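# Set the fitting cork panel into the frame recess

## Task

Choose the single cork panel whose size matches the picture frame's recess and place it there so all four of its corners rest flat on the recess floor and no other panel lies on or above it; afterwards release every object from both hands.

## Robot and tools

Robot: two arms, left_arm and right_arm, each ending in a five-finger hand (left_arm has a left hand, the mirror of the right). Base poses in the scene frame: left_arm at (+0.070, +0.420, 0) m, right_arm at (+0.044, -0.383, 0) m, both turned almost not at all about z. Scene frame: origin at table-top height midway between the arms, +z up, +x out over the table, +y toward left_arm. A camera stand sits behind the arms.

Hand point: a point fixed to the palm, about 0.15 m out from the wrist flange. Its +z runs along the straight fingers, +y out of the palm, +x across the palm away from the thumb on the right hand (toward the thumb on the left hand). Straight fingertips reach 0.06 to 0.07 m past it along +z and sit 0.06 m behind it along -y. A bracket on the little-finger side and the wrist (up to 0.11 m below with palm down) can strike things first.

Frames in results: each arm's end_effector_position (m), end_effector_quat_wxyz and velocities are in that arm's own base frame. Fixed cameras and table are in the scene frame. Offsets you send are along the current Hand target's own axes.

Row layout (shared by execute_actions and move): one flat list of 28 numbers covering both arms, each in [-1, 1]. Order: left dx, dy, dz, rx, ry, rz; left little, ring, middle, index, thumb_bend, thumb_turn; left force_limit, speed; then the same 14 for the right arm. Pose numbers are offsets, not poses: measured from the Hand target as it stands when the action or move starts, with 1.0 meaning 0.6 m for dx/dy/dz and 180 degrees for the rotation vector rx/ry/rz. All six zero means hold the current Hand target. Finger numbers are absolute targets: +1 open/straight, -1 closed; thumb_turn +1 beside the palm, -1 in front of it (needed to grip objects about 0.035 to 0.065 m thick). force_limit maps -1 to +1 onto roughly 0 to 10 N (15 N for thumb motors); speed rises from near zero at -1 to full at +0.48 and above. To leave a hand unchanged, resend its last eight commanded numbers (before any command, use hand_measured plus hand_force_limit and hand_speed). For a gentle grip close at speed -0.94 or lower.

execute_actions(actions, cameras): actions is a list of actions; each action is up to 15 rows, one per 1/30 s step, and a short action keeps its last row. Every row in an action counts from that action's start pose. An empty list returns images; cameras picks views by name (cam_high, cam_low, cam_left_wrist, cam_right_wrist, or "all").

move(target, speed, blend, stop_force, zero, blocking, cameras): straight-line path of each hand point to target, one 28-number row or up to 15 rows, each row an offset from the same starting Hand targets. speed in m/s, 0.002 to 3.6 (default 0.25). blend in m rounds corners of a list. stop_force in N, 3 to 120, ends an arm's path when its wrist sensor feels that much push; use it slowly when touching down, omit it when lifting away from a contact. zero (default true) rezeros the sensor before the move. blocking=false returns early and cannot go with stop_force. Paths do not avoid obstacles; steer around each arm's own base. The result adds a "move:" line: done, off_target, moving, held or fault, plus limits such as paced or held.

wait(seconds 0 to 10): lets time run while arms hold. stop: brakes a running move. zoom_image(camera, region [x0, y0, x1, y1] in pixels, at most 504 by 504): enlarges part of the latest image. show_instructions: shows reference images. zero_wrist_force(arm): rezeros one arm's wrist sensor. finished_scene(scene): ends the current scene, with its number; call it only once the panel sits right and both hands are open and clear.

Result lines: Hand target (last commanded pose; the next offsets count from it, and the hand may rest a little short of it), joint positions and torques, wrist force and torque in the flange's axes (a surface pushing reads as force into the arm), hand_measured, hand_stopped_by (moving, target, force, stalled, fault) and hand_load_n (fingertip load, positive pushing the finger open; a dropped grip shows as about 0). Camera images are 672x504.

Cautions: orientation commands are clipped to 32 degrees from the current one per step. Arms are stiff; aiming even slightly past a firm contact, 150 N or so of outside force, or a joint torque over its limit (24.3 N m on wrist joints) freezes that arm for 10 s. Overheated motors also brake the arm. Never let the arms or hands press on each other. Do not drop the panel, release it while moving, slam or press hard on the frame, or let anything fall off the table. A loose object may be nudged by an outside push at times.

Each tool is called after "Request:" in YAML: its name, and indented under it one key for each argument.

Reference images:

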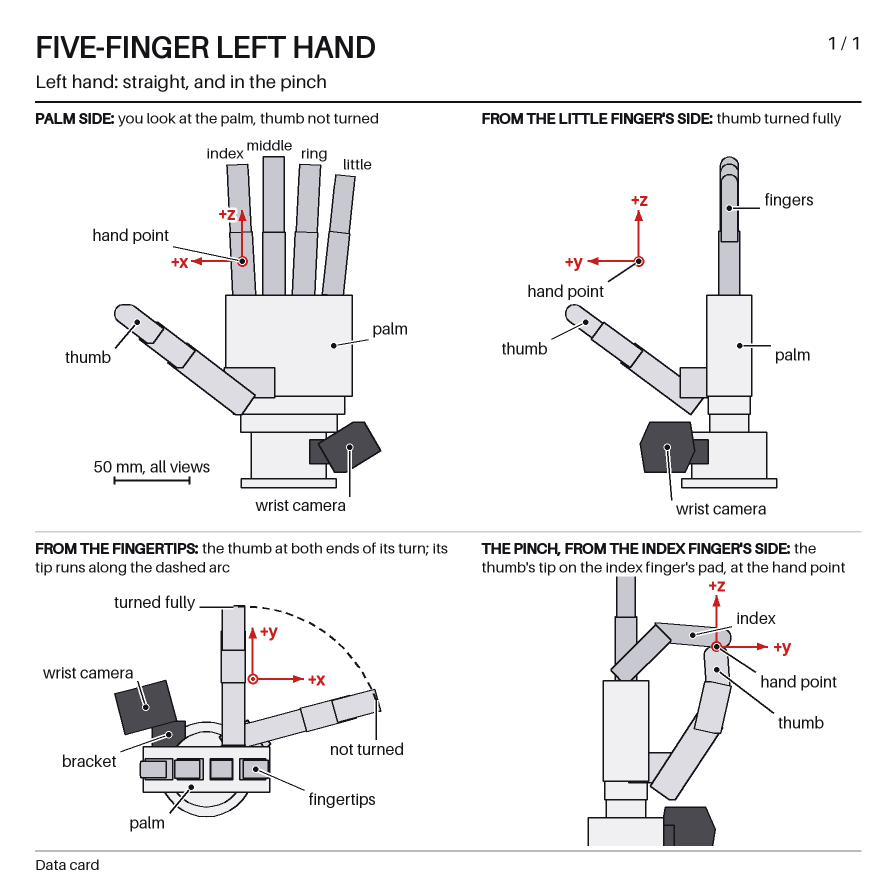

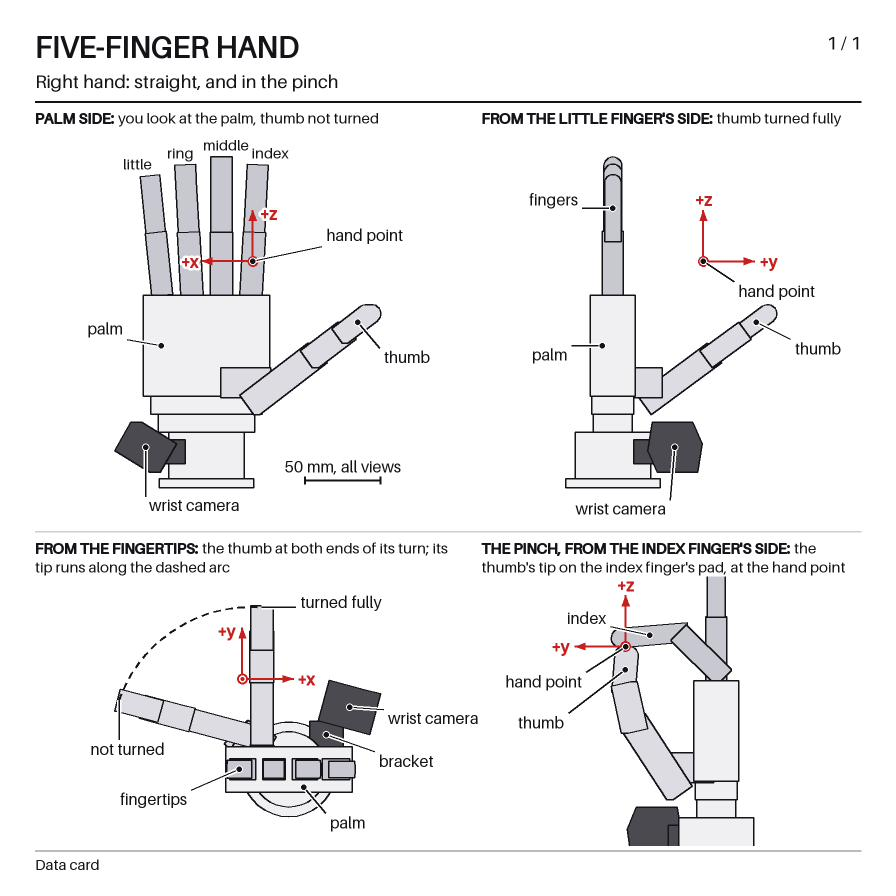

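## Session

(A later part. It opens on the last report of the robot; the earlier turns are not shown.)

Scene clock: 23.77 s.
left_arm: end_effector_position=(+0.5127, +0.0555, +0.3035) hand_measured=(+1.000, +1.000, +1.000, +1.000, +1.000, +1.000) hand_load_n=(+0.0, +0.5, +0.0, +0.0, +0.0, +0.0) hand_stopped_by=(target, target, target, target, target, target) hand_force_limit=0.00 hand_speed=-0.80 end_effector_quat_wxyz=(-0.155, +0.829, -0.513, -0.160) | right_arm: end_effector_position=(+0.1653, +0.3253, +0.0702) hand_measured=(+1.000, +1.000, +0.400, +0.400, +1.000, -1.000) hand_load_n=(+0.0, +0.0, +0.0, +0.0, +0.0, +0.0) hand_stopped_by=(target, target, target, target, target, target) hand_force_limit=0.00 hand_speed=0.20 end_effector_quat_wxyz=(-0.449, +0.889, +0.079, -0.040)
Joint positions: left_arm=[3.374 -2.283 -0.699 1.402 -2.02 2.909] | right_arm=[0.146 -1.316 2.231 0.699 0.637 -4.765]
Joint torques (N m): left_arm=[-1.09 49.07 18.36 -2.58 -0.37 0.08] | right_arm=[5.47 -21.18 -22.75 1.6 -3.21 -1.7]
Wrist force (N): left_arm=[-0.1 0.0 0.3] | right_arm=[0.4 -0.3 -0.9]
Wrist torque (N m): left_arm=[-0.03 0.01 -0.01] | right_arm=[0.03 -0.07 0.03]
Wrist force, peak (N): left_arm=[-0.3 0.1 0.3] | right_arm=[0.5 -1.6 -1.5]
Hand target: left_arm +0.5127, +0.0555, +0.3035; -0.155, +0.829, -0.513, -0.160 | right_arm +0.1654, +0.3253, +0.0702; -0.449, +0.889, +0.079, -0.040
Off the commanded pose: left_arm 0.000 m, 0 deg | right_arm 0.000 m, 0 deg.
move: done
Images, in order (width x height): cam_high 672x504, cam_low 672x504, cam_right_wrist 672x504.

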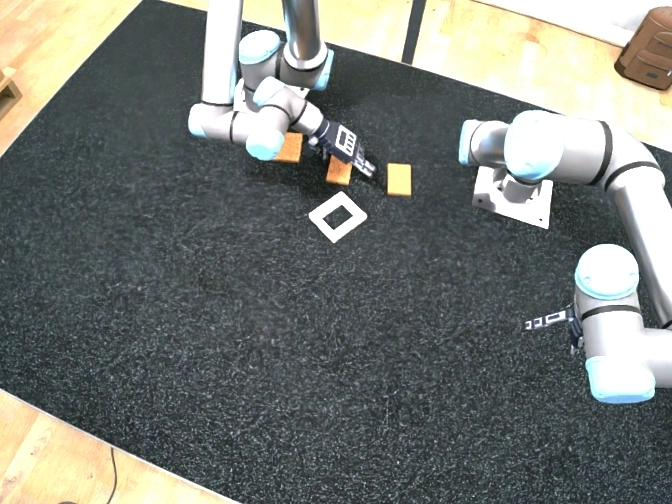

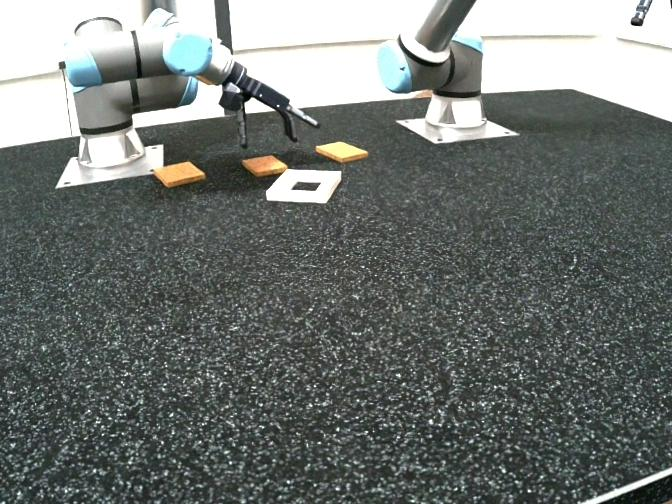

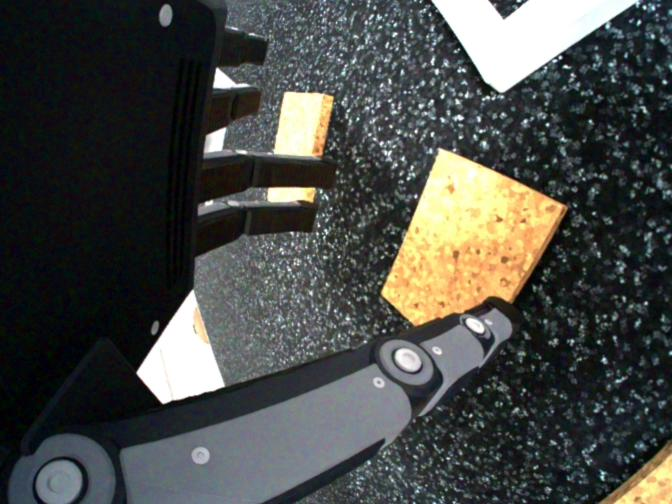

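Request:
move:
  target: [0,0,0,0,0,0,1,1,1,1,1,1,0,-0.8,0,0.0443,0.0100,0,0,0,1,1,0.4,0.4,1,-1,0,0.2]
  cameras: ["cam_right_wrist","cam_low"]
  speed: 0.1

Request:
zoom_image:
  camera: "cam_low"
  region: [220, 110, 340, 200]

Scene clock: 25.00 s.
left_arm: end_effector_position=(+0.5127, +0.0555, +0.3035) hand_measured=(+1.000, +1.000, +1.000, +1.000, +1.000, +1.000) hand_load_n=(+0.0, +0.0, +0.0, +0.0, +0.0, +0.0) hand_stopped_by=(target, target, target, target, target, target) hand_force_limit=0.00 hand_speed=-0.80 end_effector_quat_wxyz=(-0.155, +0.829, -0.513, -0.160) | right_arm: end_effector_position=(+0.1672, +0.3144, +0.0452) hand_measured=(+1.000, +1.000, +0.400, +0.400, +1.000, -1.000) hand_load_n=(+0.0, +0.0, +0.0, +0.0, +0.0, +0.0) hand_stopped_by=(target, target, target, target, target, target) hand_force_limit=0.00 hand_speed=0.20 end_effector_quat_wxyz=(-0.449, +0.889, +0.079, -0.040)
Joint positions: left_arm=[3.374 -2.283 -0.699 1.402 -2.02 2.909] | right_arm=[0.101 -1.249 2.266 0.656 0.64 -4.84]
Joint torques (N m): left_arm=[-1.09 49.47 19.22 -2.65 -0.55 0.07] | right_arm=[10.23 -34.37 -20.22 4.46 -1.74 1.45]
Wrist force (N): left_arm=[-0.2 -0.1 0.0] | right_arm=[0.0 -0.4 -1.0]
Wrist torque (N m): left_arm=[-0.02 0.01 0.00] | right_arm=[0.01 -0.03 0.00]
Wrist force, peak (N): left_arm=[-0.1 -0.5 0.4] | right_arm=[0.5 -1.0 -1.3]
Hand target: left_arm +0.5127, +0.0555, +0.3035; -0.155, +0.829, -0.513, -0.160 | right_arm +0.1673, +0.3145, +0.0453; -0.449, +0.889, +0.079, -0.040
Off the commanded pose: left_arm 0.000 m, 0 deg | right_arm 0.000 m, 0 deg.
move: done
Images, in order (width x height): cam_low 672x504, cam_right_wrist 672x504.

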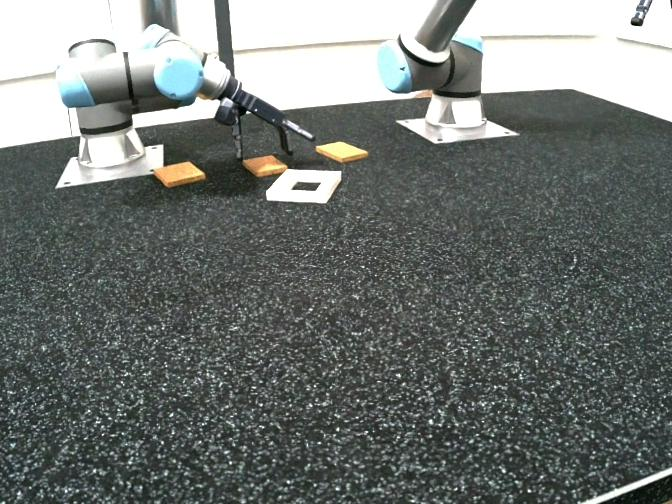

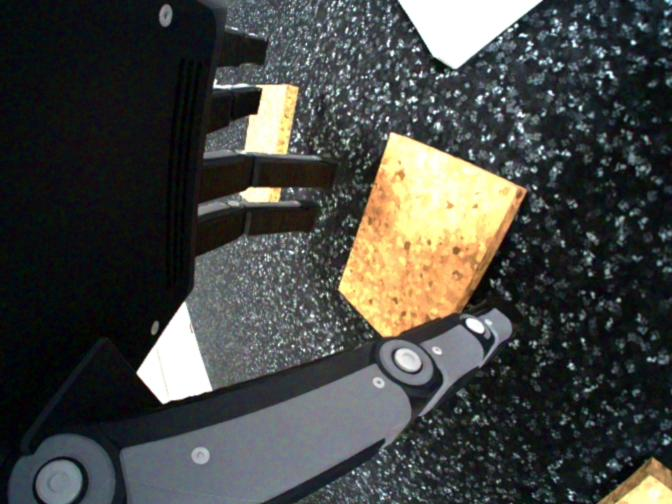

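Scaled by 4.200 from the camera's 672x504 image, which has a finer 960x720 frame.

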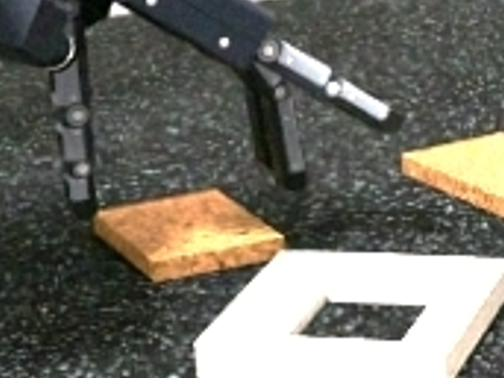

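Request:
move:
  target: [0,0,0,0,0,0,1,1,1,1,1,1,0,-0.8,0,0.0161,0.0119,0.0206,0,0,1,1,0.4,0.4,1,-1,0,0.2]
  cameras: ["cam_right_wrist","cam_low"]
  speed: 0.05
  stop_force: 4

Request:
zoom_image:
  camera: "cam_low"
  region: [220, 110, 340, 200]

Scene clock: 27.20 s.
left_arm: end_effector_position=(+0.5127, +0.0555, +0.3035) hand_measured=(+1.000, +1.000, +1.000, +1.000, +1.000, +1.000) hand_load_n=(+0.0, +0.0, +0.5, +0.0, +0.0, +0.0) hand_stopped_by=(target, target, target, target, target, target) hand_force_limit=0.00 hand_speed=-0.80 end_effector_quat_wxyz=(-0.155, +0.829, -0.513, -0.160) | right_arm: end_effector_position=(+0.1673, +0.3145, +0.0332) hand_measured=(+1.000, +1.000, +0.400, +0.400, +1.000, -1.000) hand_load_n=(+0.0, +0.0, +0.0, +0.0, +0.0, +0.0) hand_stopped_by=(target, target, target, target, target, target) hand_force_limit=0.00 hand_speed=0.20 end_effector_quat_wxyz=(-0.477, +0.874, +0.078, -0.042)
Joint positions: left_arm=[3.374 -2.283 -0.699 1.402 -2.02 2.909] | right_arm=[0.049 -1.171 2.299 0.639 0.584 -4.946]
Joint torques (N m): left_arm=[-1.52 49.06 18.3 -2.69 -0.38 -0.04] | right_arm=[10.65 -35.26 -18.85 4.28 0.87 0.36]
Wrist force (N): left_arm=[-0.1 -0.3 0.4] | right_arm=[0.1 -0.4 -1.0]
Wrist torque (N m): left_arm=[-0.06 0.01 0.01] | right_arm=[0.00 0.03 0.00]
Wrist force, peak (N): left_arm=[0.2 -0.4 0.4] | right_arm=[-0.1 -0.5 -1.3]
Hand target: left_arm +0.5127, +0.0555, +0.3035; -0.155, +0.829, -0.513, -0.160 | right_arm +0.1673, +0.3145, +0.0332; -0.477, +0.874, +0.078, -0.042
Off the commanded pose: left_arm 0.000 m, 0 deg | right_arm 0.000 m, 0 deg.
move: done
Images, in order (width x height): cam_low 672x504, cam_right_wrist 672x504.

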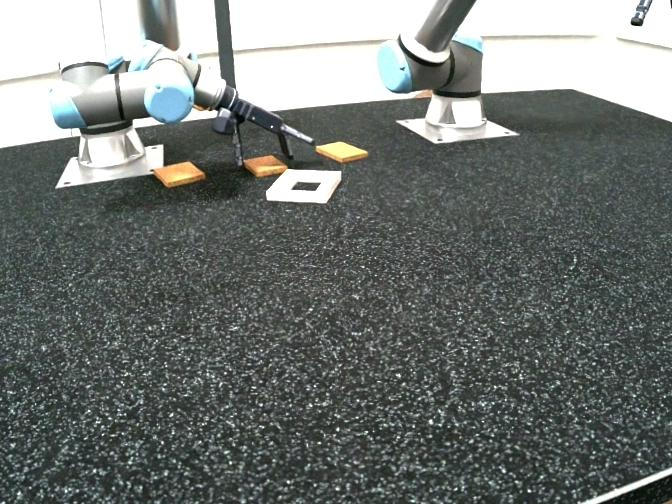

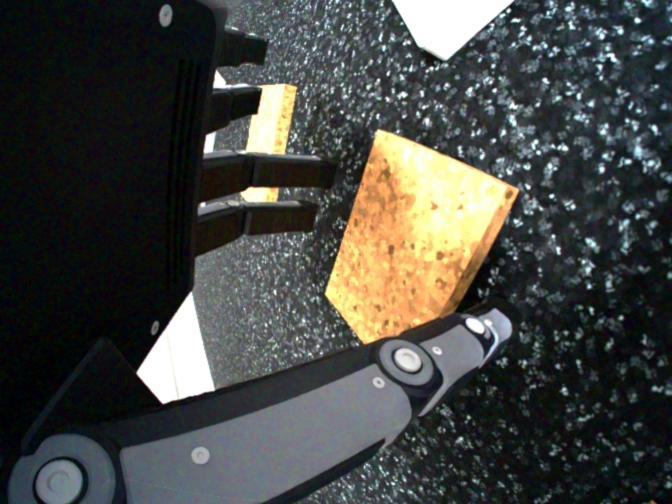

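Scaled by 4.200 from the camera's 672x504 image, which has a finer 960x720 frame.

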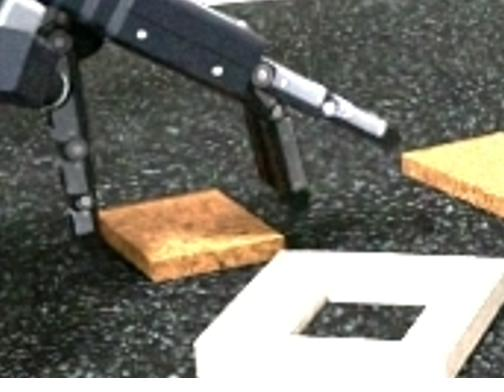

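Request:
move:
  target: [0,0,0,0,0,0,1,1,1,1,1,1,0,-0.8,0,0.0281,0.0180,0,0,0,1,1,0.4,0.4,1,-1,0,0.2]
  cameras: ["cam_right_wrist","cam_low"]
  speed: 0.015
  stop_force: 3

Request:
zoom_image:
  camera: "cam_low"
  region: [220, 110, 340, 200]

Scene clock: 28.97 s.
left_arm: end_effector_position=(+0.5127, +0.0555, +0.3035) hand_measured=(+1.000, +1.000, +1.000, +1.000, +1.000, +1.000) hand_load_n=(+0.0, +0.0, +0.0, +0.0, +0.0, +0.0) hand_stopped_by=(target, target, target, target, target, target) hand_force_limit=0.00 hand_speed=-0.80 end_effector_quat_wxyz=(-0.155, +0.829, -0.513, -0.160) | right_arm: end_effector_position=(+0.1672, +0.3145, +0.0232) hand_measured=(+1.000, +1.000, +0.400, +0.400, +1.000, -1.000) hand_load_n=(+0.0, +0.0, +0.0, +0.0, +0.5, -0.5) hand_stopped_by=(target, target, target, target, target, target) hand_force_limit=0.00 hand_speed=0.20 end_effector_quat_wxyz=(-0.477, +0.874, +0.078, -0.042)
Joint positions: left_arm=[3.374 -2.283 -0.699 1.402 -2.02 2.909] | right_arm=[0.049 -1.142 2.301 0.608 0.584 -4.946]
Joint torques (N m): left_arm=[-1.31 49.87 18.66 -2.73 -0.3 0.01] | right_arm=[-1.14 -35.24 -16.22 4.03 0.81 -1.3]
Wrist force (N): left_arm=[0.0 -0.3 -0.2] | right_arm=[0.1 -2.5 -2.4]
Wrist torque (N m): left_arm=[-0.04 -0.02 0.01] | right_arm=[-0.17 0.06 -0.05]
Wrist force, peak (N): left_arm=[-0.1 -0.3 0.7] | right_arm=[-0.4 -19.5 -12.3]
Hand target: left_arm +0.5127, +0.0555, +0.3035; -0.155, +0.829, -0.513, -0.160 | right_arm +0.1673, +0.3145, +0.0232; -0.477, +0.874, +0.078, -0.042 (not the last commanded pose)
Off the commanded pose: left_arm 0.000 m, 0 deg | right_arm 0.010 m, 0 deg.
move: contact (right_arm)
Images, in order (width x height): cam_low 672x504, cam_right_wrist 672x504.

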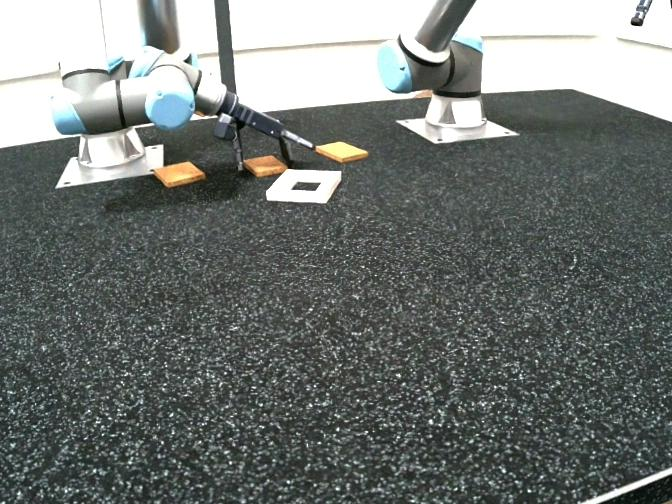

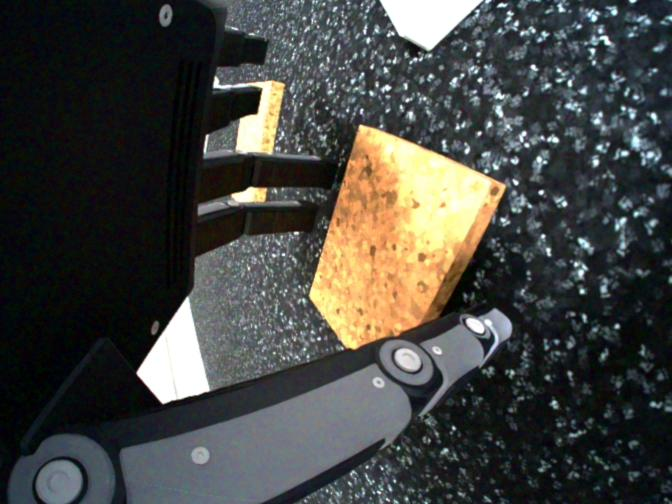

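Scaled by 4.200 from the camera's 672x504 image, which has a finer 960x720 frame.

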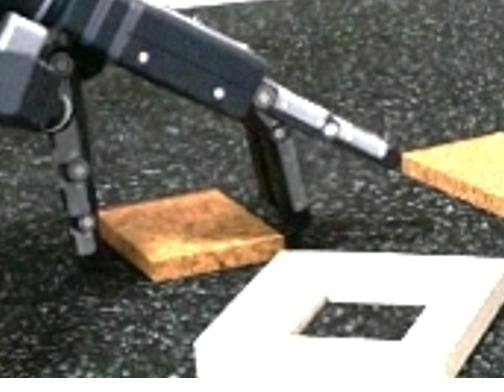

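Request:
move:
  target:
    - [0,0,0,0,0,0,1,1,1,1,1,1,0,-0.8,0,-0.0028,-0.0018,0,0,0,1,1,0.4,0.4,1,-1,-0.5,-0.9]
    - [0,0,0,0,0,0,1,1,1,1,1,1,0,-0.8,0,-0.0028,-0.0018,0,0,0,1,1,-0.1,-0.1,1,-1,-0.5,-0.9]
  cameras: ["cam_right_wrist","cam_low"]
  speed: 0.05

Request:
zoom_image:
  camera: "cam_low"
  region: [220, 110, 340, 200]

Scene clock: 31.50 s.
left_arm: end_effector_position=(+0.5127, +0.0555, +0.3035) hand_measured=(+1.000, +1.000, +1.000, +1.000, +1.000, +1.000) hand_load_n=(+0.0, +0.0, +0.0, +0.0, +0.0, +0.0) hand_stopped_by=(target, target, target, target, target, target) hand_force_limit=0.00 hand_speed=-0.80 end_effector_quat_wxyz=(-0.155, +0.829, -0.513, -0.160) | right_arm: end_effector_position=(+0.1673, +0.3145, +0.0252) hand_measured=(+1.000, +1.000, +0.084, +0.058, +1.000, -1.000) hand_load_n=(+0.0, +0.0, +1.5, +4.0, +1.0, -1.0) hand_stopped_by=(target, target, force, force, target, target) hand_force_limit=-0.50 hand_speed=-0.90 end_effector_quat_wxyz=(-0.477, +0.874, +0.078, -0.042)
Joint positions: left_arm=[3.374 -2.283 -0.699 1.402 -2.02 2.909] | right_arm=[0.049 -1.148 2.301 0.614 0.584 -4.946]
Joint torques (N m): left_arm=[-1.34 48.79 18.78 -2.78 -0.41 -0.02] | right_arm=[-1.91 -12.63 -15.38 0.87 0.67 0.14]
Wrist force (N): left_arm=[-0.1 -0.2 0.2] | right_arm=[-0.1 -1.6 -1.6]
Wrist torque (N m): left_arm=[-0.04 0.01 0.00] | right_arm=[0.00 0.07 -0.01]
Wrist force, peak (N): left_arm=[0.1 -0.5 0.4] | right_arm=[0.1 -2.6 -2.5]
Hand target: left_arm +0.5127, +0.0555, +0.3035; -0.155, +0.829, -0.513, -0.160 | right_arm +0.1673, +0.3145, +0.0252; -0.477, +0.874, +0.078, -0.042
Off the commanded pose: left_arm 0.000 m, 0 deg | right_arm 0.000 m, 0 deg.
move: done
Images, in order (width x height): cam_low 672x504, cam_right_wrist 672x504.

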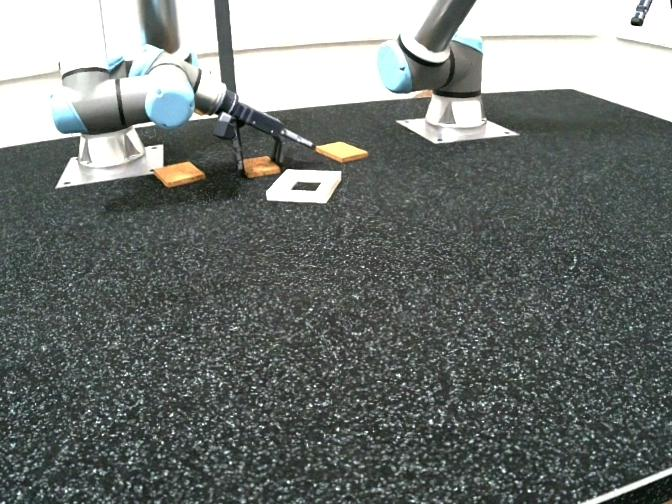

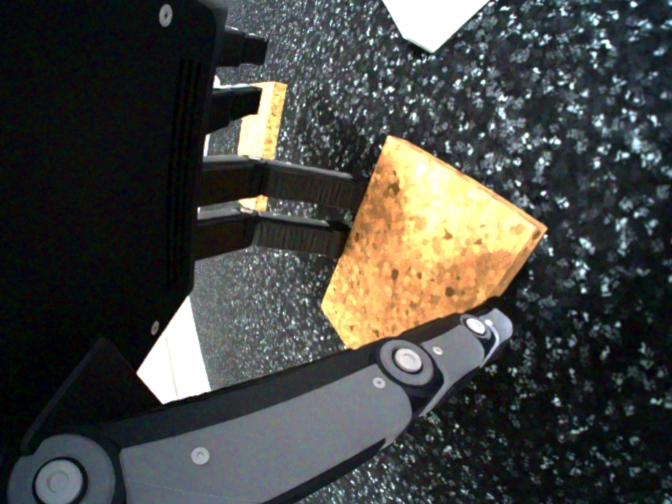

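Scaled by 4.200 from the camera's 672x504 image, which has a finer 960x720 frame.

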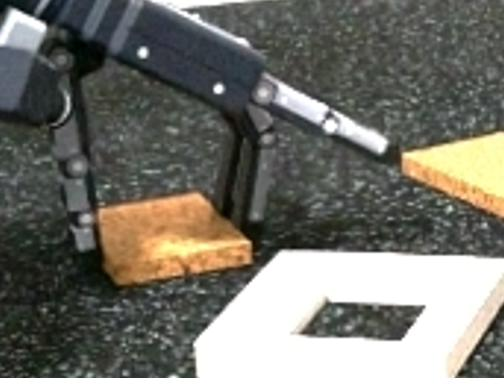

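Request:
move:
  target: [0,0,0,0,0,0,1,1,1,1,1,1,0,-0.8,0,-0.0421,-0.027,0,0,0,1,1,-0.1,-0.1,1,-1,-0.5,-0.9]
  cameras: ["cam_right_wrist","cam_low"]
  speed: 0.05

Request:
zoom_image:
  camera: "cam_low"
  region: [220, 110, 340, 200]

Scene clock: 32.60 s.
left_arm: end_effector_position=(+0.5127, +0.0555, +0.3035) hand_measured=(+1.000, +1.000, +1.000, +1.000, +1.000, +1.000) hand_load_n=(+0.0, +0.0, +0.0, +0.0, +0.0, +0.0) hand_stopped_by=(target, target, target, target, target, target) hand_force_limit=0.00 hand_speed=-0.80 end_effector_quat_wxyz=(-0.155, +0.829, -0.513, -0.160) | right_arm: end_effector_position=(+0.1673, +0.3145, +0.0552) hand_measured=(+1.000, +1.000, +0.084, +0.056, +1.000, -1.000) hand_load_n=(+0.0, +0.0, +2.5, +0.0, +0.5, +0.5) hand_stopped_by=(target, target, force, force, target, target) hand_force_limit=-0.50 hand_speed=-0.90 end_effector_quat_wxyz=(-0.477, +0.874, +0.078, -0.042)
Joint positions: left_arm=[3.374 -2.283 -0.699 1.402 -2.02 2.909] | right_arm=[0.05 -1.233 2.29 0.709 0.584 -4.946]
Joint torques (N m): left_arm=[-1.26 49 19.51 -2.73 -0.24 -0.02] | right_arm=[-7.74 -11.36 -4.25 0.91 -1.25 -2.11]
Wrist force (N): left_arm=[0.1 -0.2 0.3] | right_arm=[0.0 -0.2 -1.0]
Wrist torque (N m): left_arm=[-0.05 -0.01 0.01] | right_arm=[0.03 0.04 0.02]
Wrist force, peak (N): left_arm=[0.4 -0.4 0.0] | right_arm=[0.0 -1.7 -1.6]
Hand target: left_arm +0.5127, +0.0555, +0.3035; -0.155, +0.829, -0.513, -0.160 | right_arm +0.1673, +0.3145, +0.0552; -0.477, +0.874, +0.078, -0.042
Off the commanded pose: left_arm 0.000 m, 0 deg | right_arm 0.000 m, 0 deg.
move: done
Images, in order (width x height): cam_low 672x504, cam_right_wrist 672x504.

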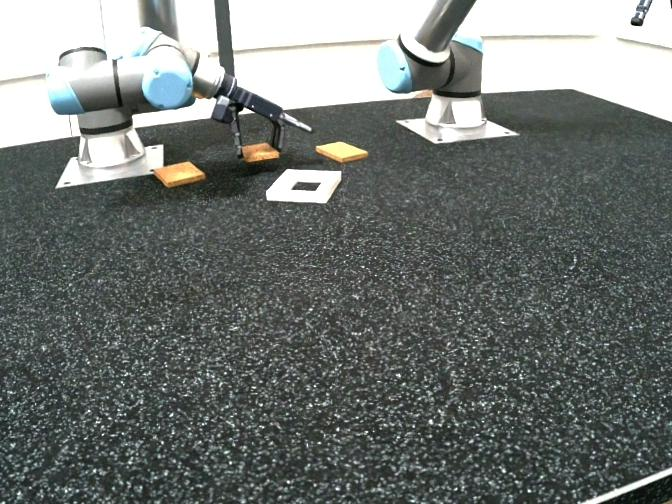

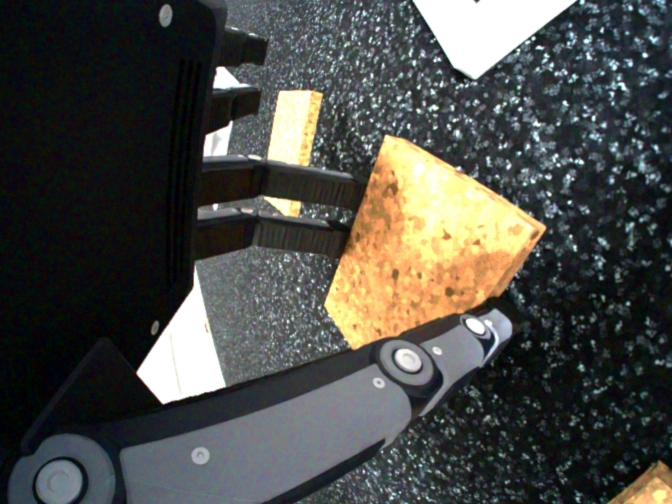

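Scaled by 4.200 from the camera's 672x504 image, which has a finer 960x720 frame.

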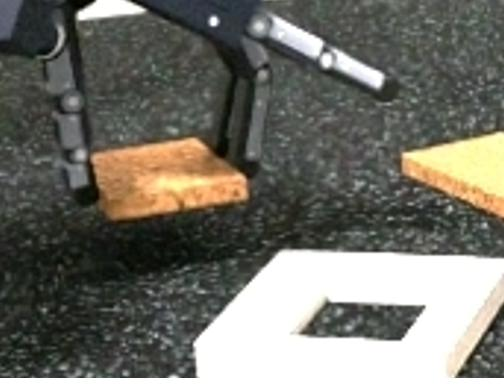

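Request:
move:
  target: [0,0,0,0,0,0,1,1,1,1,1,1,0,-0.8,0,0,0,0,0,0,1,1,-0.15,-0.2,1,-1,-0.2,-0.9]
  cameras: ["cam_right_wrist","cam_high"]
  speed: 0.05

Request:
zoom_image:
  camera: "cam_right_wrist"
  region: [300, 110, 560, 370]

Scene clock: 33.93 s.
left_arm: end_effector_position=(+0.5127, +0.0555, +0.3035) hand_measured=(+1.000, +1.000, +1.000, +1.000, +1.000, +1.000) hand_load_n=(+0.0, +0.0, +0.0, +0.0, +0.0, +0.0) hand_stopped_by=(target, target, target, target, target, target) hand_force_limit=0.00 hand_speed=-0.80 end_effector_quat_wxyz=(-0.155, +0.829, -0.513, -0.160) | right_arm: end_effector_position=(+0.1673, +0.3145, +0.0552) hand_measured=(+1.000, +1.000, +0.078, -0.200, +1.000, -1.000) hand_load_n=(+0.0, -0.5, +4.5, +0.0, +1.0, +0.0) hand_stopped_by=(target, target, force, target, target, target) hand_force_limit=-0.20 hand_speed=-0.90 end_effector_quat_wxyz=(-0.477, +0.874, +0.078, -0.042)
Joint positions: left_arm=[3.374 -2.283 -0.699 1.402 -2.02 2.909] | right_arm=[0.049 -1.232 2.29 0.709 0.584 -4.946]
Joint torques (N m): left_arm=[-1.15 49.1 18.8 -2.7 -0.2 -0.01] | right_arm=[-12.14 -11.08 4.78 3.94 0.51 -2.05]
Wrist force (N): left_arm=[-0.1 -0.2 -0.2] | right_arm=[0.1 -0.2 -0.9]
Wrist torque (N m): left_arm=[-0.03 0.00 0.00] | right_arm=[0.03 0.02 0.04]
Wrist force, peak (N): left_arm=[0.1 -0.4 0.5] | right_arm=[-0.1 0.0 -1.2]
Hand target: left_arm +0.5127, +0.0555, +0.3035; -0.155, +0.829, -0.513, -0.160 | right_arm +0.1673, +0.3145, +0.0552; -0.477, +0.874, +0.078, -0.042
Off the commanded pose: left_arm 0.000 m, 0 deg | right_arm 0.000 m, 0 deg.
move: done
Images, in order (width x height): cam_high 672x504, cam_right_wrist 672x504.

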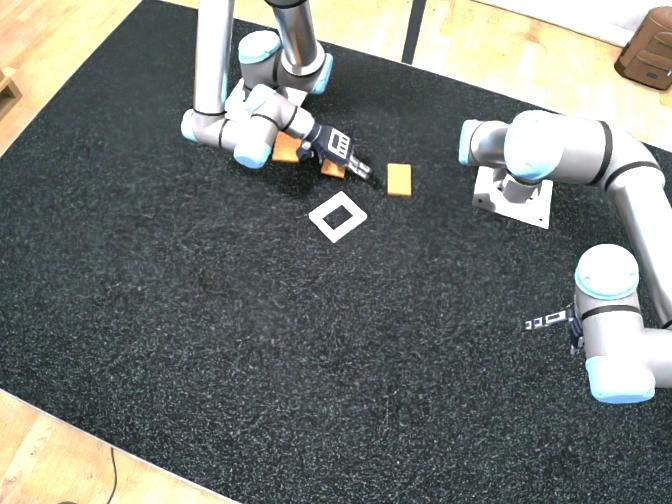

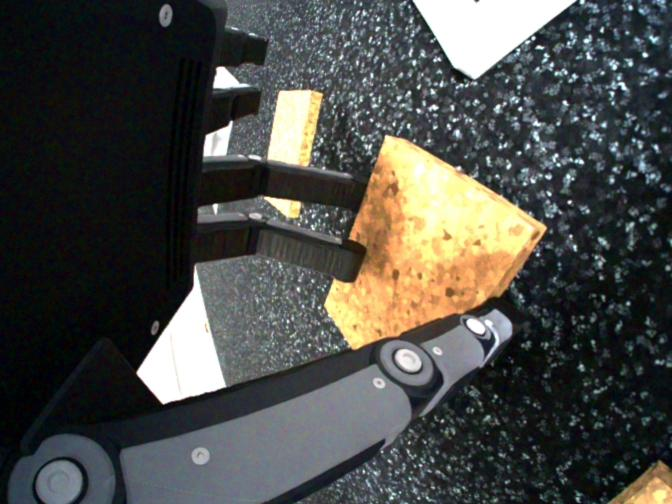

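Scaled by 1.938 from the camera's 672x504 image, which has a finer 960x720 frame.

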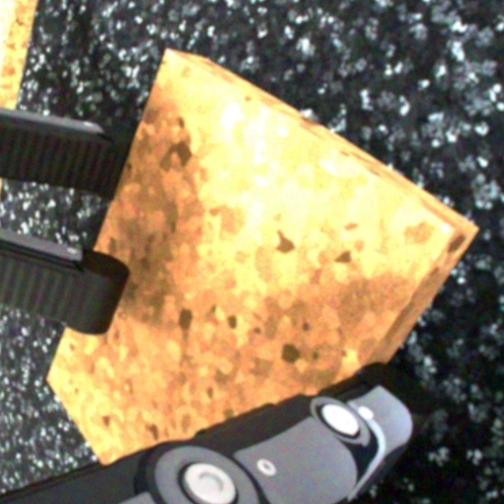

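Request:
move:
  target:
    - [0,0,0,0,0,0,1,1,1,1,1,1,0,-0.8,0,0,0,0,0,0,1,1,-0.15,0.4,1,-1,-0.2,-0.8]
    - [0,0,0,0,0,0,1,1,1,1,1,1,0,-0.8,0,0.0414,0.0266,0,0,0,1,1,-0.15,0.4,1,-1,-0.2,-0.8]
    - [0,0,0,0,0,0,1,1,1,1,1,1,0,-0.8,0,0.0414,0.0266,0,0,0,1,1,0.4,0.4,1,-1,-0.2,-0.8]
  cameras: ["cam_right_wrist","cam_low"]
  speed: 0.05

Request:
zoom_image:
  camera: "cam_low"
  region: [220, 110, 340, 200]

Request:
zoom_image:
  camera: "cam_right_wrist"
  region: [280, 110, 540, 370]

Scene clock: 37.40 s.
left_arm: end_effector_position=(+0.5127, +0.0555, +0.3035) hand_measured=(+1.000, +1.000, +1.000, +1.000, +1.000, +1.000) hand_load_n=(+0.0, -0.5, +0.0, +0.0, -0.5, +0.0) hand_stopped_by=(target, target, target, target, target, target) hand_force_limit=0.00 hand_speed=-0.80 end_effector_quat_wxyz=(-0.155, +0.829, -0.513, -0.160) | right_arm: end_effector_position=(+0.1672, +0.3145, +0.0257) hand_measured=(+1.000, +1.000, +0.400, +0.400, +1.000, -1.000) hand_load_n=(+0.0, +0.0, +0.0, +0.0, +0.0, +0.0) hand_stopped_by=(target, target, target, target, target, target) hand_force_limit=-0.20 hand_speed=-0.80 end_effector_quat_wxyz=(-0.477, +0.874, +0.078, -0.042)
Joint positions: left_arm=[3.374 -2.283 -0.699 1.402 -2.02 2.909] | right_arm=[0.049 -1.149 2.301 0.616 0.584 -4.946]
Joint torques (N m): left_arm=[-1.08 49.21 18.55 -2.72 -0.25 0.24] | right_arm=[10.73 -35.48 -18.51 1.52 -2.49 1.44]
Wrist force (N): left_arm=[0.2 -0.2 0.0] | right_arm=[-0.1 -0.4 -1.1]
Wrist torque (N m): left_arm=[-0.04 -0.04 0.02] | right_arm=[0.01 0.05 0.04]
Wrist force, peak (N): left_arm=[-0.3 -0.4 0.4] | right_arm=[0.1 -0.6 -1.3]
Hand target: left_arm +0.5127, +0.0555, +0.3035; -0.155, +0.829, -0.513, -0.160 | right_arm +0.1673, +0.3145, +0.0256; -0.477, +0.874, +0.078, -0.042
Off the commanded pose: left_arm 0.000 m, 0 deg | right_arm 0.000 m, 0 deg.
move: done
Images, in order (width x height): cam_low 672x504, cam_right_wrist 672x504.

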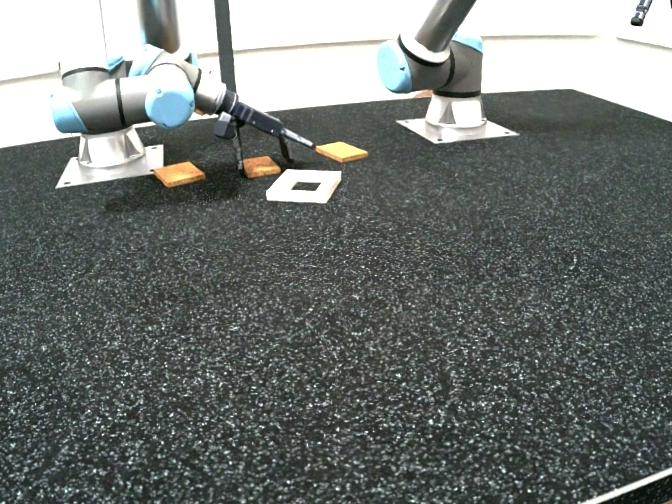

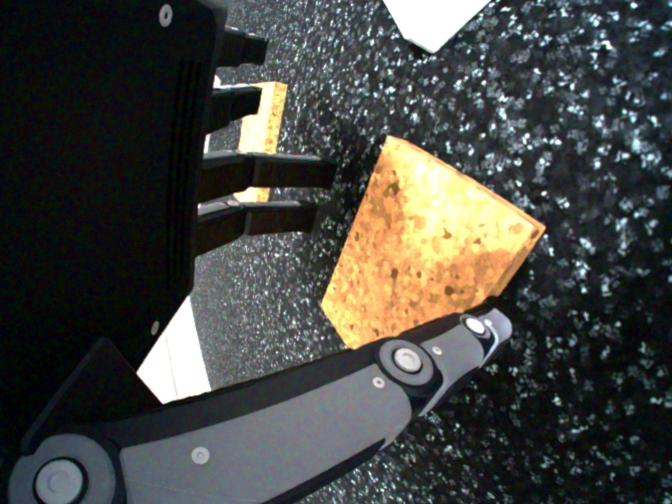

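Scaled by 4.200 from the camera's 672x504 image, which has a finer 960x720 frame.

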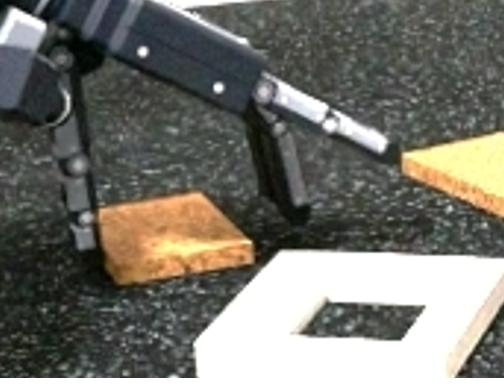

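Scaled by 1.938 from the camera's 672x504 image, which has a finer 960x720 frame.

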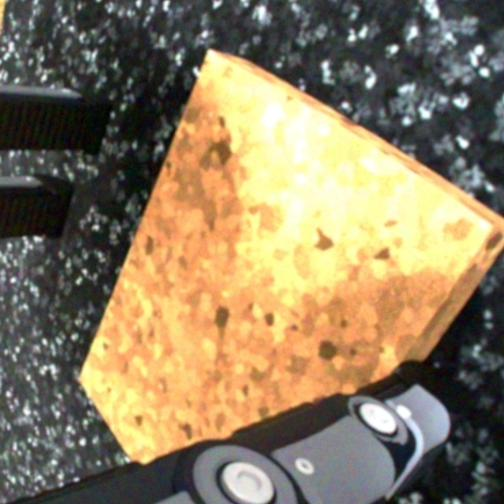

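Request:
move:
  target: [0,0,0,0,0,0,1,1,1,1,1,1,0,-0.8,0,0,0,-0.0111,0,0,1,1,0.4,0.4,1,-1,-0.2,-0.8]
  cameras: []
  speed: 0.05

Request:
zero_wrist_force:
  arm: "right_arm"

Request:
move:
  target: [0,0,0,0,0,0,1,1,1,1,1,1,0,-0.8,0,0.0111,0.0074,0,0,0,1,1,0.4,0.4,1,-1,-0.2,-0.8]
  cameras: ["cam_low"]
  speed: 0.006
  stop_force: 3

Request:
zoom_image:
  camera: "cam_low"
  region: [220, 110, 340, 200]

Scene clock: 38.57 s.
left_arm: end_effector_position=(+0.5127, +0.0555, +0.3035) hand_measured=(+1.000, +1.000, +1.000, +1.000, +1.000, +1.000) hand_load_n=(+0.0, +0.0, +0.0, +0.0, +0.0, +0.0) hand_stopped_by=(target, target, target, target, target, target) hand_force_limit=0.00 hand_speed=-0.80 end_effector_quat_wxyz=(-0.155, +0.829, -0.513, -0.160) | right_arm: end_effector_position=(+0.1673, +0.3145, +0.0256) hand_measured=(+1.000, +1.000, +0.400, +0.400, +1.000, -1.000) hand_load_n=(+0.0, +0.0, +0.0, +0.0, +0.0, +0.0) hand_stopped_by=(target, target, target, target, target, target) hand_force_limit=-0.20 hand_speed=-0.80 end_effector_quat_wxyz=(-0.462, +0.882, +0.079, -0.041)
Joint positions: left_arm=[3.374 -2.283 -0.699 1.402 -2.02 2.909] | right_arm=[0.077 -1.177 2.287 0.603 0.614 -4.887]
Joint torques (N m): left_arm=[-1.26 49.25 18.6 -2.79 -0.2 0.01] | right_arm=[-11.96 -12.29 -2.28 3.26 -3.37 -2.01]
Wrist force (N): left_arm=[0.0 -0.1 0.3] | right_arm=[-0.1 -0.6 -1.1]
Wrist torque (N m): left_arm=[-0.04 0.00 0.00] | right_arm=[-0.02 0.03 0.06]
Wrist force, peak (N): left_arm=[0.0 -0.4 0.4] | right_arm=[-0.2 -0.4 -1.3]
Hand target: left_arm +0.5127, +0.0555, +0.3035; -0.155, +0.829, -0.513, -0.160 | right_arm +0.1673, +0.3145, +0.0256; -0.462, +0.882, +0.078, -0.041
Off the commanded pose: left_arm 0.000 m, 0 deg | right_arm 0.000 m, 0 deg.
move: done
No camera images: "cameras" was empty.

Wrist force sensor zeroed.

Scene clock: 40.13 s.
left_arm: end_effector_position=(+0.5127, +0.0555, +0.3035) hand_measured=(+1.000, +1.000, +1.000, +1.000, +1.000, +1.000) hand_load_n=(+0.0, +0.0, +0.0, +0.0, +0.0, +0.0) hand_stopped_by=(target, target, target, target, target, target) hand_force_limit=0.00 hand_speed=-0.80 end_effector_quat_wxyz=(-0.155, +0.829, -0.513, -0.160) | right_arm: end_effector_position=(+0.1672, +0.3144, +0.0213) hand_measured=(+1.000, +1.000, +0.400, +0.400, +1.000, -1.000) hand_load_n=(+0.0, +0.0, +0.0, +0.0, +0.0, +0.0) hand_stopped_by=(target, target, target, target, target, target) hand_force_limit=-0.20 hand_speed=-0.80 end_effector_quat_wxyz=(-0.462, +0.882, +0.078, -0.041)
Joint positions: left_arm=[3.374 -2.283 -0.699 1.402 -2.02 2.909] | right_arm=[0.077 -1.164 2.289 0.59 0.613 -4.888]
Joint torques (N m): left_arm=[-0.77 48.47 19.32 -2.92 -0.32 -0.06] | right_arm=[-8.03 -34.44 -8.54 3.94 -2.29 -1.05]
Wrist force (N, zeroed by zero_wrist_force on right_arm): left_arm=[0.0 -0.3 0.3] | right_arm=[0.1 -2.7 -2.1]
Wrist torque (N m, zeroed by zero_wrist_force on right_arm): left_arm=[-0.07 0.01 0.01] | right_arm=[-0.23 0.01 -0.04]
Wrist force, peak (N, zeroed by zero_wrist_force on right_arm): left_arm=[-0.5 -0.2 0.2] | right_arm=[-0.2 -8.6 -5.3]
Hand target: left_arm +0.5127, +0.0555, +0.3035; -0.155, +0.829, -0.513, -0.160 | right_arm +0.1673, +0.3144, +0.0213; -0.462, +0.882, +0.078, -0.041 (not the last commanded pose)
Off the commanded pose: left_arm 0.000 m, 0 deg | right_arm 0.004 m, 0 deg.
move: contact (right_arm)
Images, in order (width x height): cam_low 672x504.

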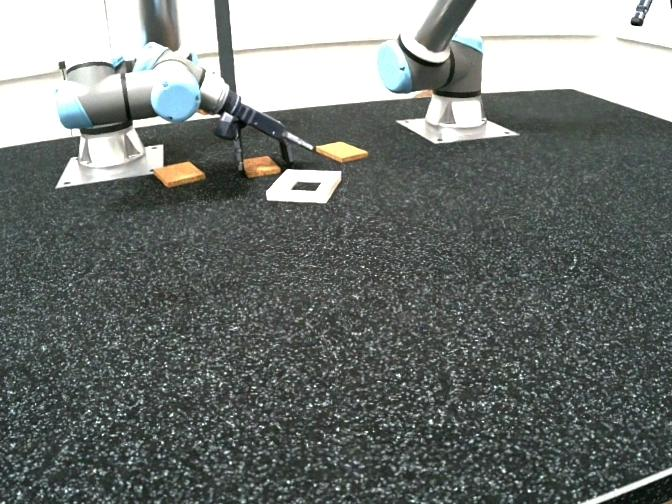

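Scaled by 4.200 from the camera's 672x504 image, which has a finer 960x720 frame.

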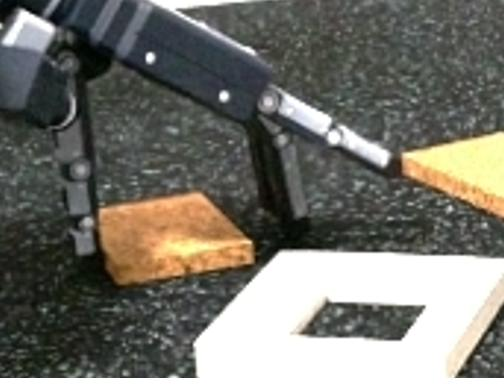

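Request:
move:
  target:
    - [0,0,0,0,0,0,1,1,1,1,1,1,0,-0.8,0,-0.0041,-0.0028,0,0,0,1,1,0.4,0.4,1,-1,-0.2,-0.8]
    - [0,0,0,0,0,0,1,1,1,1,1,1,0,-0.8,0,-0.0041,-0.0028,-0.0138,0,0,1,1,0.4,0.4,1,-1,-0.2,-0.8]
  cameras: []
  speed: 0.05

Request:
zero_wrist_force:
  arm: "right_arm"

Request:
move:
  target: [0,0,0,0,0,0,1,1,1,1,1,1,0,-0.8,0,0.0134,0.0099,0,0,0,1,1,0.4,0.4,1,-1,-0.2,-0.8]
  cameras: ["cam_low"]
  speed: 0.006
  stop_force: 3

Scene clock: 41.67 s.
left_arm: end_effector_position=(+0.5127, +0.0555, +0.3035) hand_measured=(+1.000, +1.000, +1.000, +1.000, +1.000, +1.000) hand_load_n=(+0.0, +0.0, +0.0, +0.0, +0.0, +0.0) hand_stopped_by=(target, target, target, target, target, target) hand_force_limit=0.00 hand_speed=-0.80 end_effector_quat_wxyz=(-0.155, +0.829, -0.513, -0.160) | right_arm: end_effector_position=(+0.1674, +0.3145, +0.0243) hand_measured=(+1.000, +1.000, +0.400, +0.400, +1.000, -1.000) hand_load_n=(+0.0, +0.0, +0.0, +0.0, +0.0, +0.0) hand_stopped_by=(target, target, target, target, target, target) hand_force_limit=-0.20 hand_speed=-0.80 end_effector_quat_wxyz=(-0.443, +0.892, +0.080, -0.039) end_effector_velocity=(+0.001, +0.000, +0.000) end_effector_angular_velocity=(+0.005, -0.001, +0.000)
Joint positions: left_arm=[3.374 -2.283 -0.699 1.402 -2.02 2.909] | right_arm=[0.112 -1.202 2.27 0.587 0.653 -4.82]
Joint velocities: left_arm=[within noise] | right_arm=[-0.003 0.002 0 0 -0.005 -0.006]
Joint torques (N m): left_arm=[-1.46 49.5 19.29 -2.89 -0.16 0.08] | right_arm=[-12.41 -12.14 2.48 2.95 -3.74 -1.96]
Wrist force (N, zeroed by zero_wrist_force on right_arm): left_arm=[0.2 -0.4 0.2] | right_arm=[0.1 0.0 0.1]
Wrist torque (N m, zeroed by zero_wrist_force on right_arm): left_arm=[-0.08 -0.02 0.02] | right_arm=[0.02 -0.06 0.01]
Wrist force, peak (N, zeroed by zero_wrist_force on right_arm): left_arm=[-0.5 -0.1 0.4] | right_arm=[0.0 -2.8 -2.1]
Hand target: left_arm +0.5127, +0.0555, +0.3035; -0.155, +0.829, -0.513, -0.160 | right_arm +0.1673, +0.3144, +0.0243; -0.443, +0.892, +0.079, -0.039
Off the commanded pose: left_arm 0.000 m, 0 deg | right_arm 0.000 m, 0 deg.
move: done
No camera images: "cameras" was empty.

Wrist force sensor zeroed.

Scene clock: 42.73 s.
left_arm: end_effector_position=(+0.5127, +0.0555, +0.3035) hand_measured=(+1.000, +1.000, +1.000, +1.000, +1.000, +1.000) hand_load_n=(+0.0, +0.0, +0.0, +0.0, +0.0, +0.0) hand_stopped_by=(target, target, target, target, target, target) hand_force_limit=0.00 hand_speed=-0.80 end_effector_quat_wxyz=(-0.155, +0.829, -0.513, -0.160) | right_arm: end_effector_position=(+0.1672, +0.3144, +0.0227) hand_measured=(+1.000, +1.000, +0.400, +0.400, +1.000, -1.000) hand_load_n=(+0.0, +0.0, +0.0, +0.0, +0.0, +0.0) hand_stopped_by=(target, target, target, target, target, target) hand_force_limit=-0.20 hand_speed=-0.80 end_effector_quat_wxyz=(-0.443, +0.892, +0.079, -0.039)
Joint positions: left_arm=[3.374 -2.283 -0.699 1.402 -2.02 2.909] | right_arm=[0.112 -1.197 2.271 0.583 0.652 -4.82]
Joint torques (N m): left_arm=[-0.65 48.78 18.59 -2.76 -0.26 0.06] | right_arm=[-6.26 -33.83 -14.95 4.1 0.88 -1.96]
Wrist force (N, zeroed by zero_wrist_force on right_arm): left_arm=[0.1 0.1 0.3] | right_arm=[0.1 -1.1 -1.6]
Wrist torque (N m, zeroed by zero_wrist_force on right_arm): left_arm=[-0.02 -0.02 0.00] | right_arm=[0.03 0.07 -0.03]
Wrist force, peak (N, zeroed by zero_wrist_force on right_arm): left_arm=[0.1 -0.3 0.4] | right_arm=[0.2 -6.3 -6.2]
Hand target: left_arm +0.5127, +0.0555, +0.3035; -0.155, +0.829, -0.513, -0.160 | right_arm +0.1673, +0.3144, +0.0227; -0.443, +0.892, +0.079, -0.039 (not the last commanded pose)
Off the commanded pose: left_arm 0.000 m, 0 deg | right_arm 0.008 m, 0 deg.
move: contact (right_arm)
Images, in order (width x height): cam_low 672x504.

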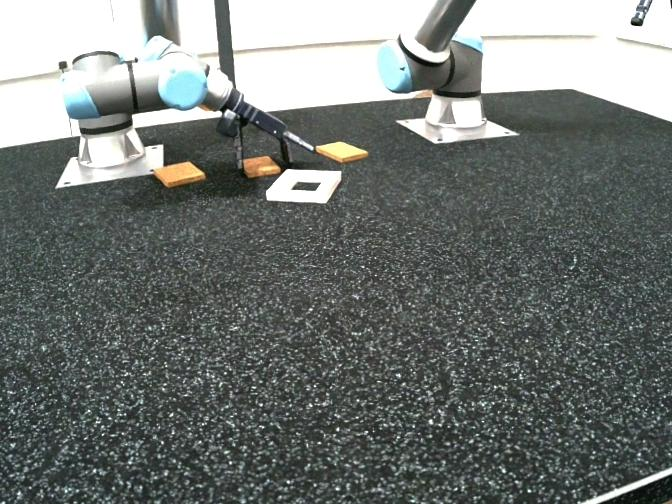

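Request:
move:
  target:
    - [0,0,0,0,0,0,1,1,1,1,1,1,0,-0.8,0,-0.0023,-0.0017,0.0138,0,0,1,1,0.4,0.4,1,-1,-0.5,-0.9]
    - [0,0,0,0,0,0,1,1,1,1,1,1,0,-0.8,0,0.0005,0.0004,0.0138,0,0,1,1,0.4,0.4,1,-1,-0.5,-0.9]
    - [0,0,0,0,0,0,1,1,1,1,1,1,0,-0.8,0,0.0005,0.0004,0.0138,0,0,1,1,-0.1,-0.1,1,-1,-0.4,-0.92]
  cameras: ["cam_right_wrist","cam_low"]
  speed: 0.03

Request:
zoom_image:
  camera: "cam_low"
  region: [220, 110, 340, 200]

Scene clock: 46.73 s.
left_arm: end_effector_position=(+0.5127, +0.0555, +0.3035) hand_measured=(+1.000, +1.000, +1.000, +1.000, +1.000, +1.000) hand_load_n=(+0.0, +0.0, +0.0, +0.0, +0.0, +0.0) hand_stopped_by=(target, target, target, target, target, target) hand_force_limit=0.00 hand_speed=-0.80 end_effector_quat_wxyz=(-0.155, +0.829, -0.513, -0.160) | right_arm: end_effector_position=(+0.1673, +0.3144, +0.0223) hand_measured=(+1.000, +1.000, +0.290, +0.088, +1.000, -1.000) hand_load_n=(+0.0, +0.0, +3.0, +3.0, +0.5, -1.5) hand_stopped_by=(target, target, force, force, target, target) hand_force_limit=-0.40 hand_speed=-0.92 end_effector_quat_wxyz=(-0.462, +0.882, +0.078, -0.041)
Joint positions: left_arm=[3.374 -2.283 -0.699 1.402 -2.02 2.909] | right_arm=[0.077 -1.167 2.288 0.593 0.613 -4.888]
Joint torques (N m): left_arm=[-0.9 48.92 18.94 -3.08 -0.09 -0.05] | right_arm=[9.11 -34.22 5.5 0.44 0.54 -1.36]
Wrist force (N, zeroed by zero_wrist_force on right_arm): left_arm=[-0.1 0.0 0.4] | right_arm=[-0.2 -6.0 -0.7]
Wrist torque (N m, zeroed by zero_wrist_force on right_arm): left_arm=[-0.03 0.03 -0.01] | right_arm=[0.01 0.06 -0.21]
Wrist force, peak (N, zeroed by zero_wrist_force on right_arm): left_arm=[-0.2 -0.2 0.6] | right_arm=[0.0 -7.3 -1.0]
Hand target: left_arm +0.5127, +0.0555, +0.3035; -0.155, +0.829, -0.513, -0.160 | right_arm +0.1673, +0.3144, +0.0223; -0.462, +0.882, +0.078, -0.041
Off the commanded pose: left_arm 0.000 m, 0 deg | right_arm 0.000 m, 0 deg.
move: done
Images, in order (width x height): cam_low 672x504, cam_right_wrist 672x504.

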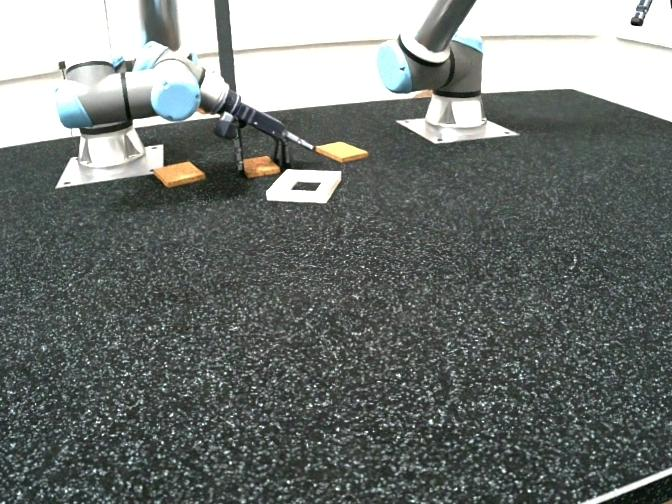

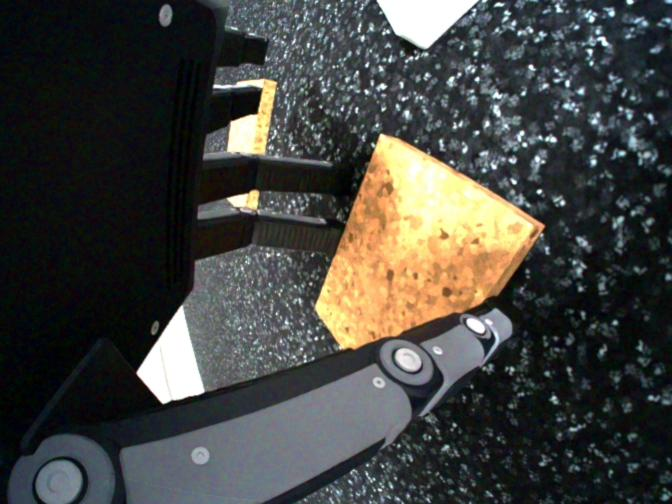

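Scaled by 4.200 from the camera's 672x504 image, which has a finer 960x720 frame.

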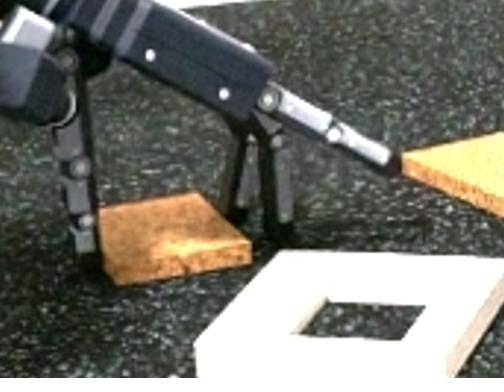

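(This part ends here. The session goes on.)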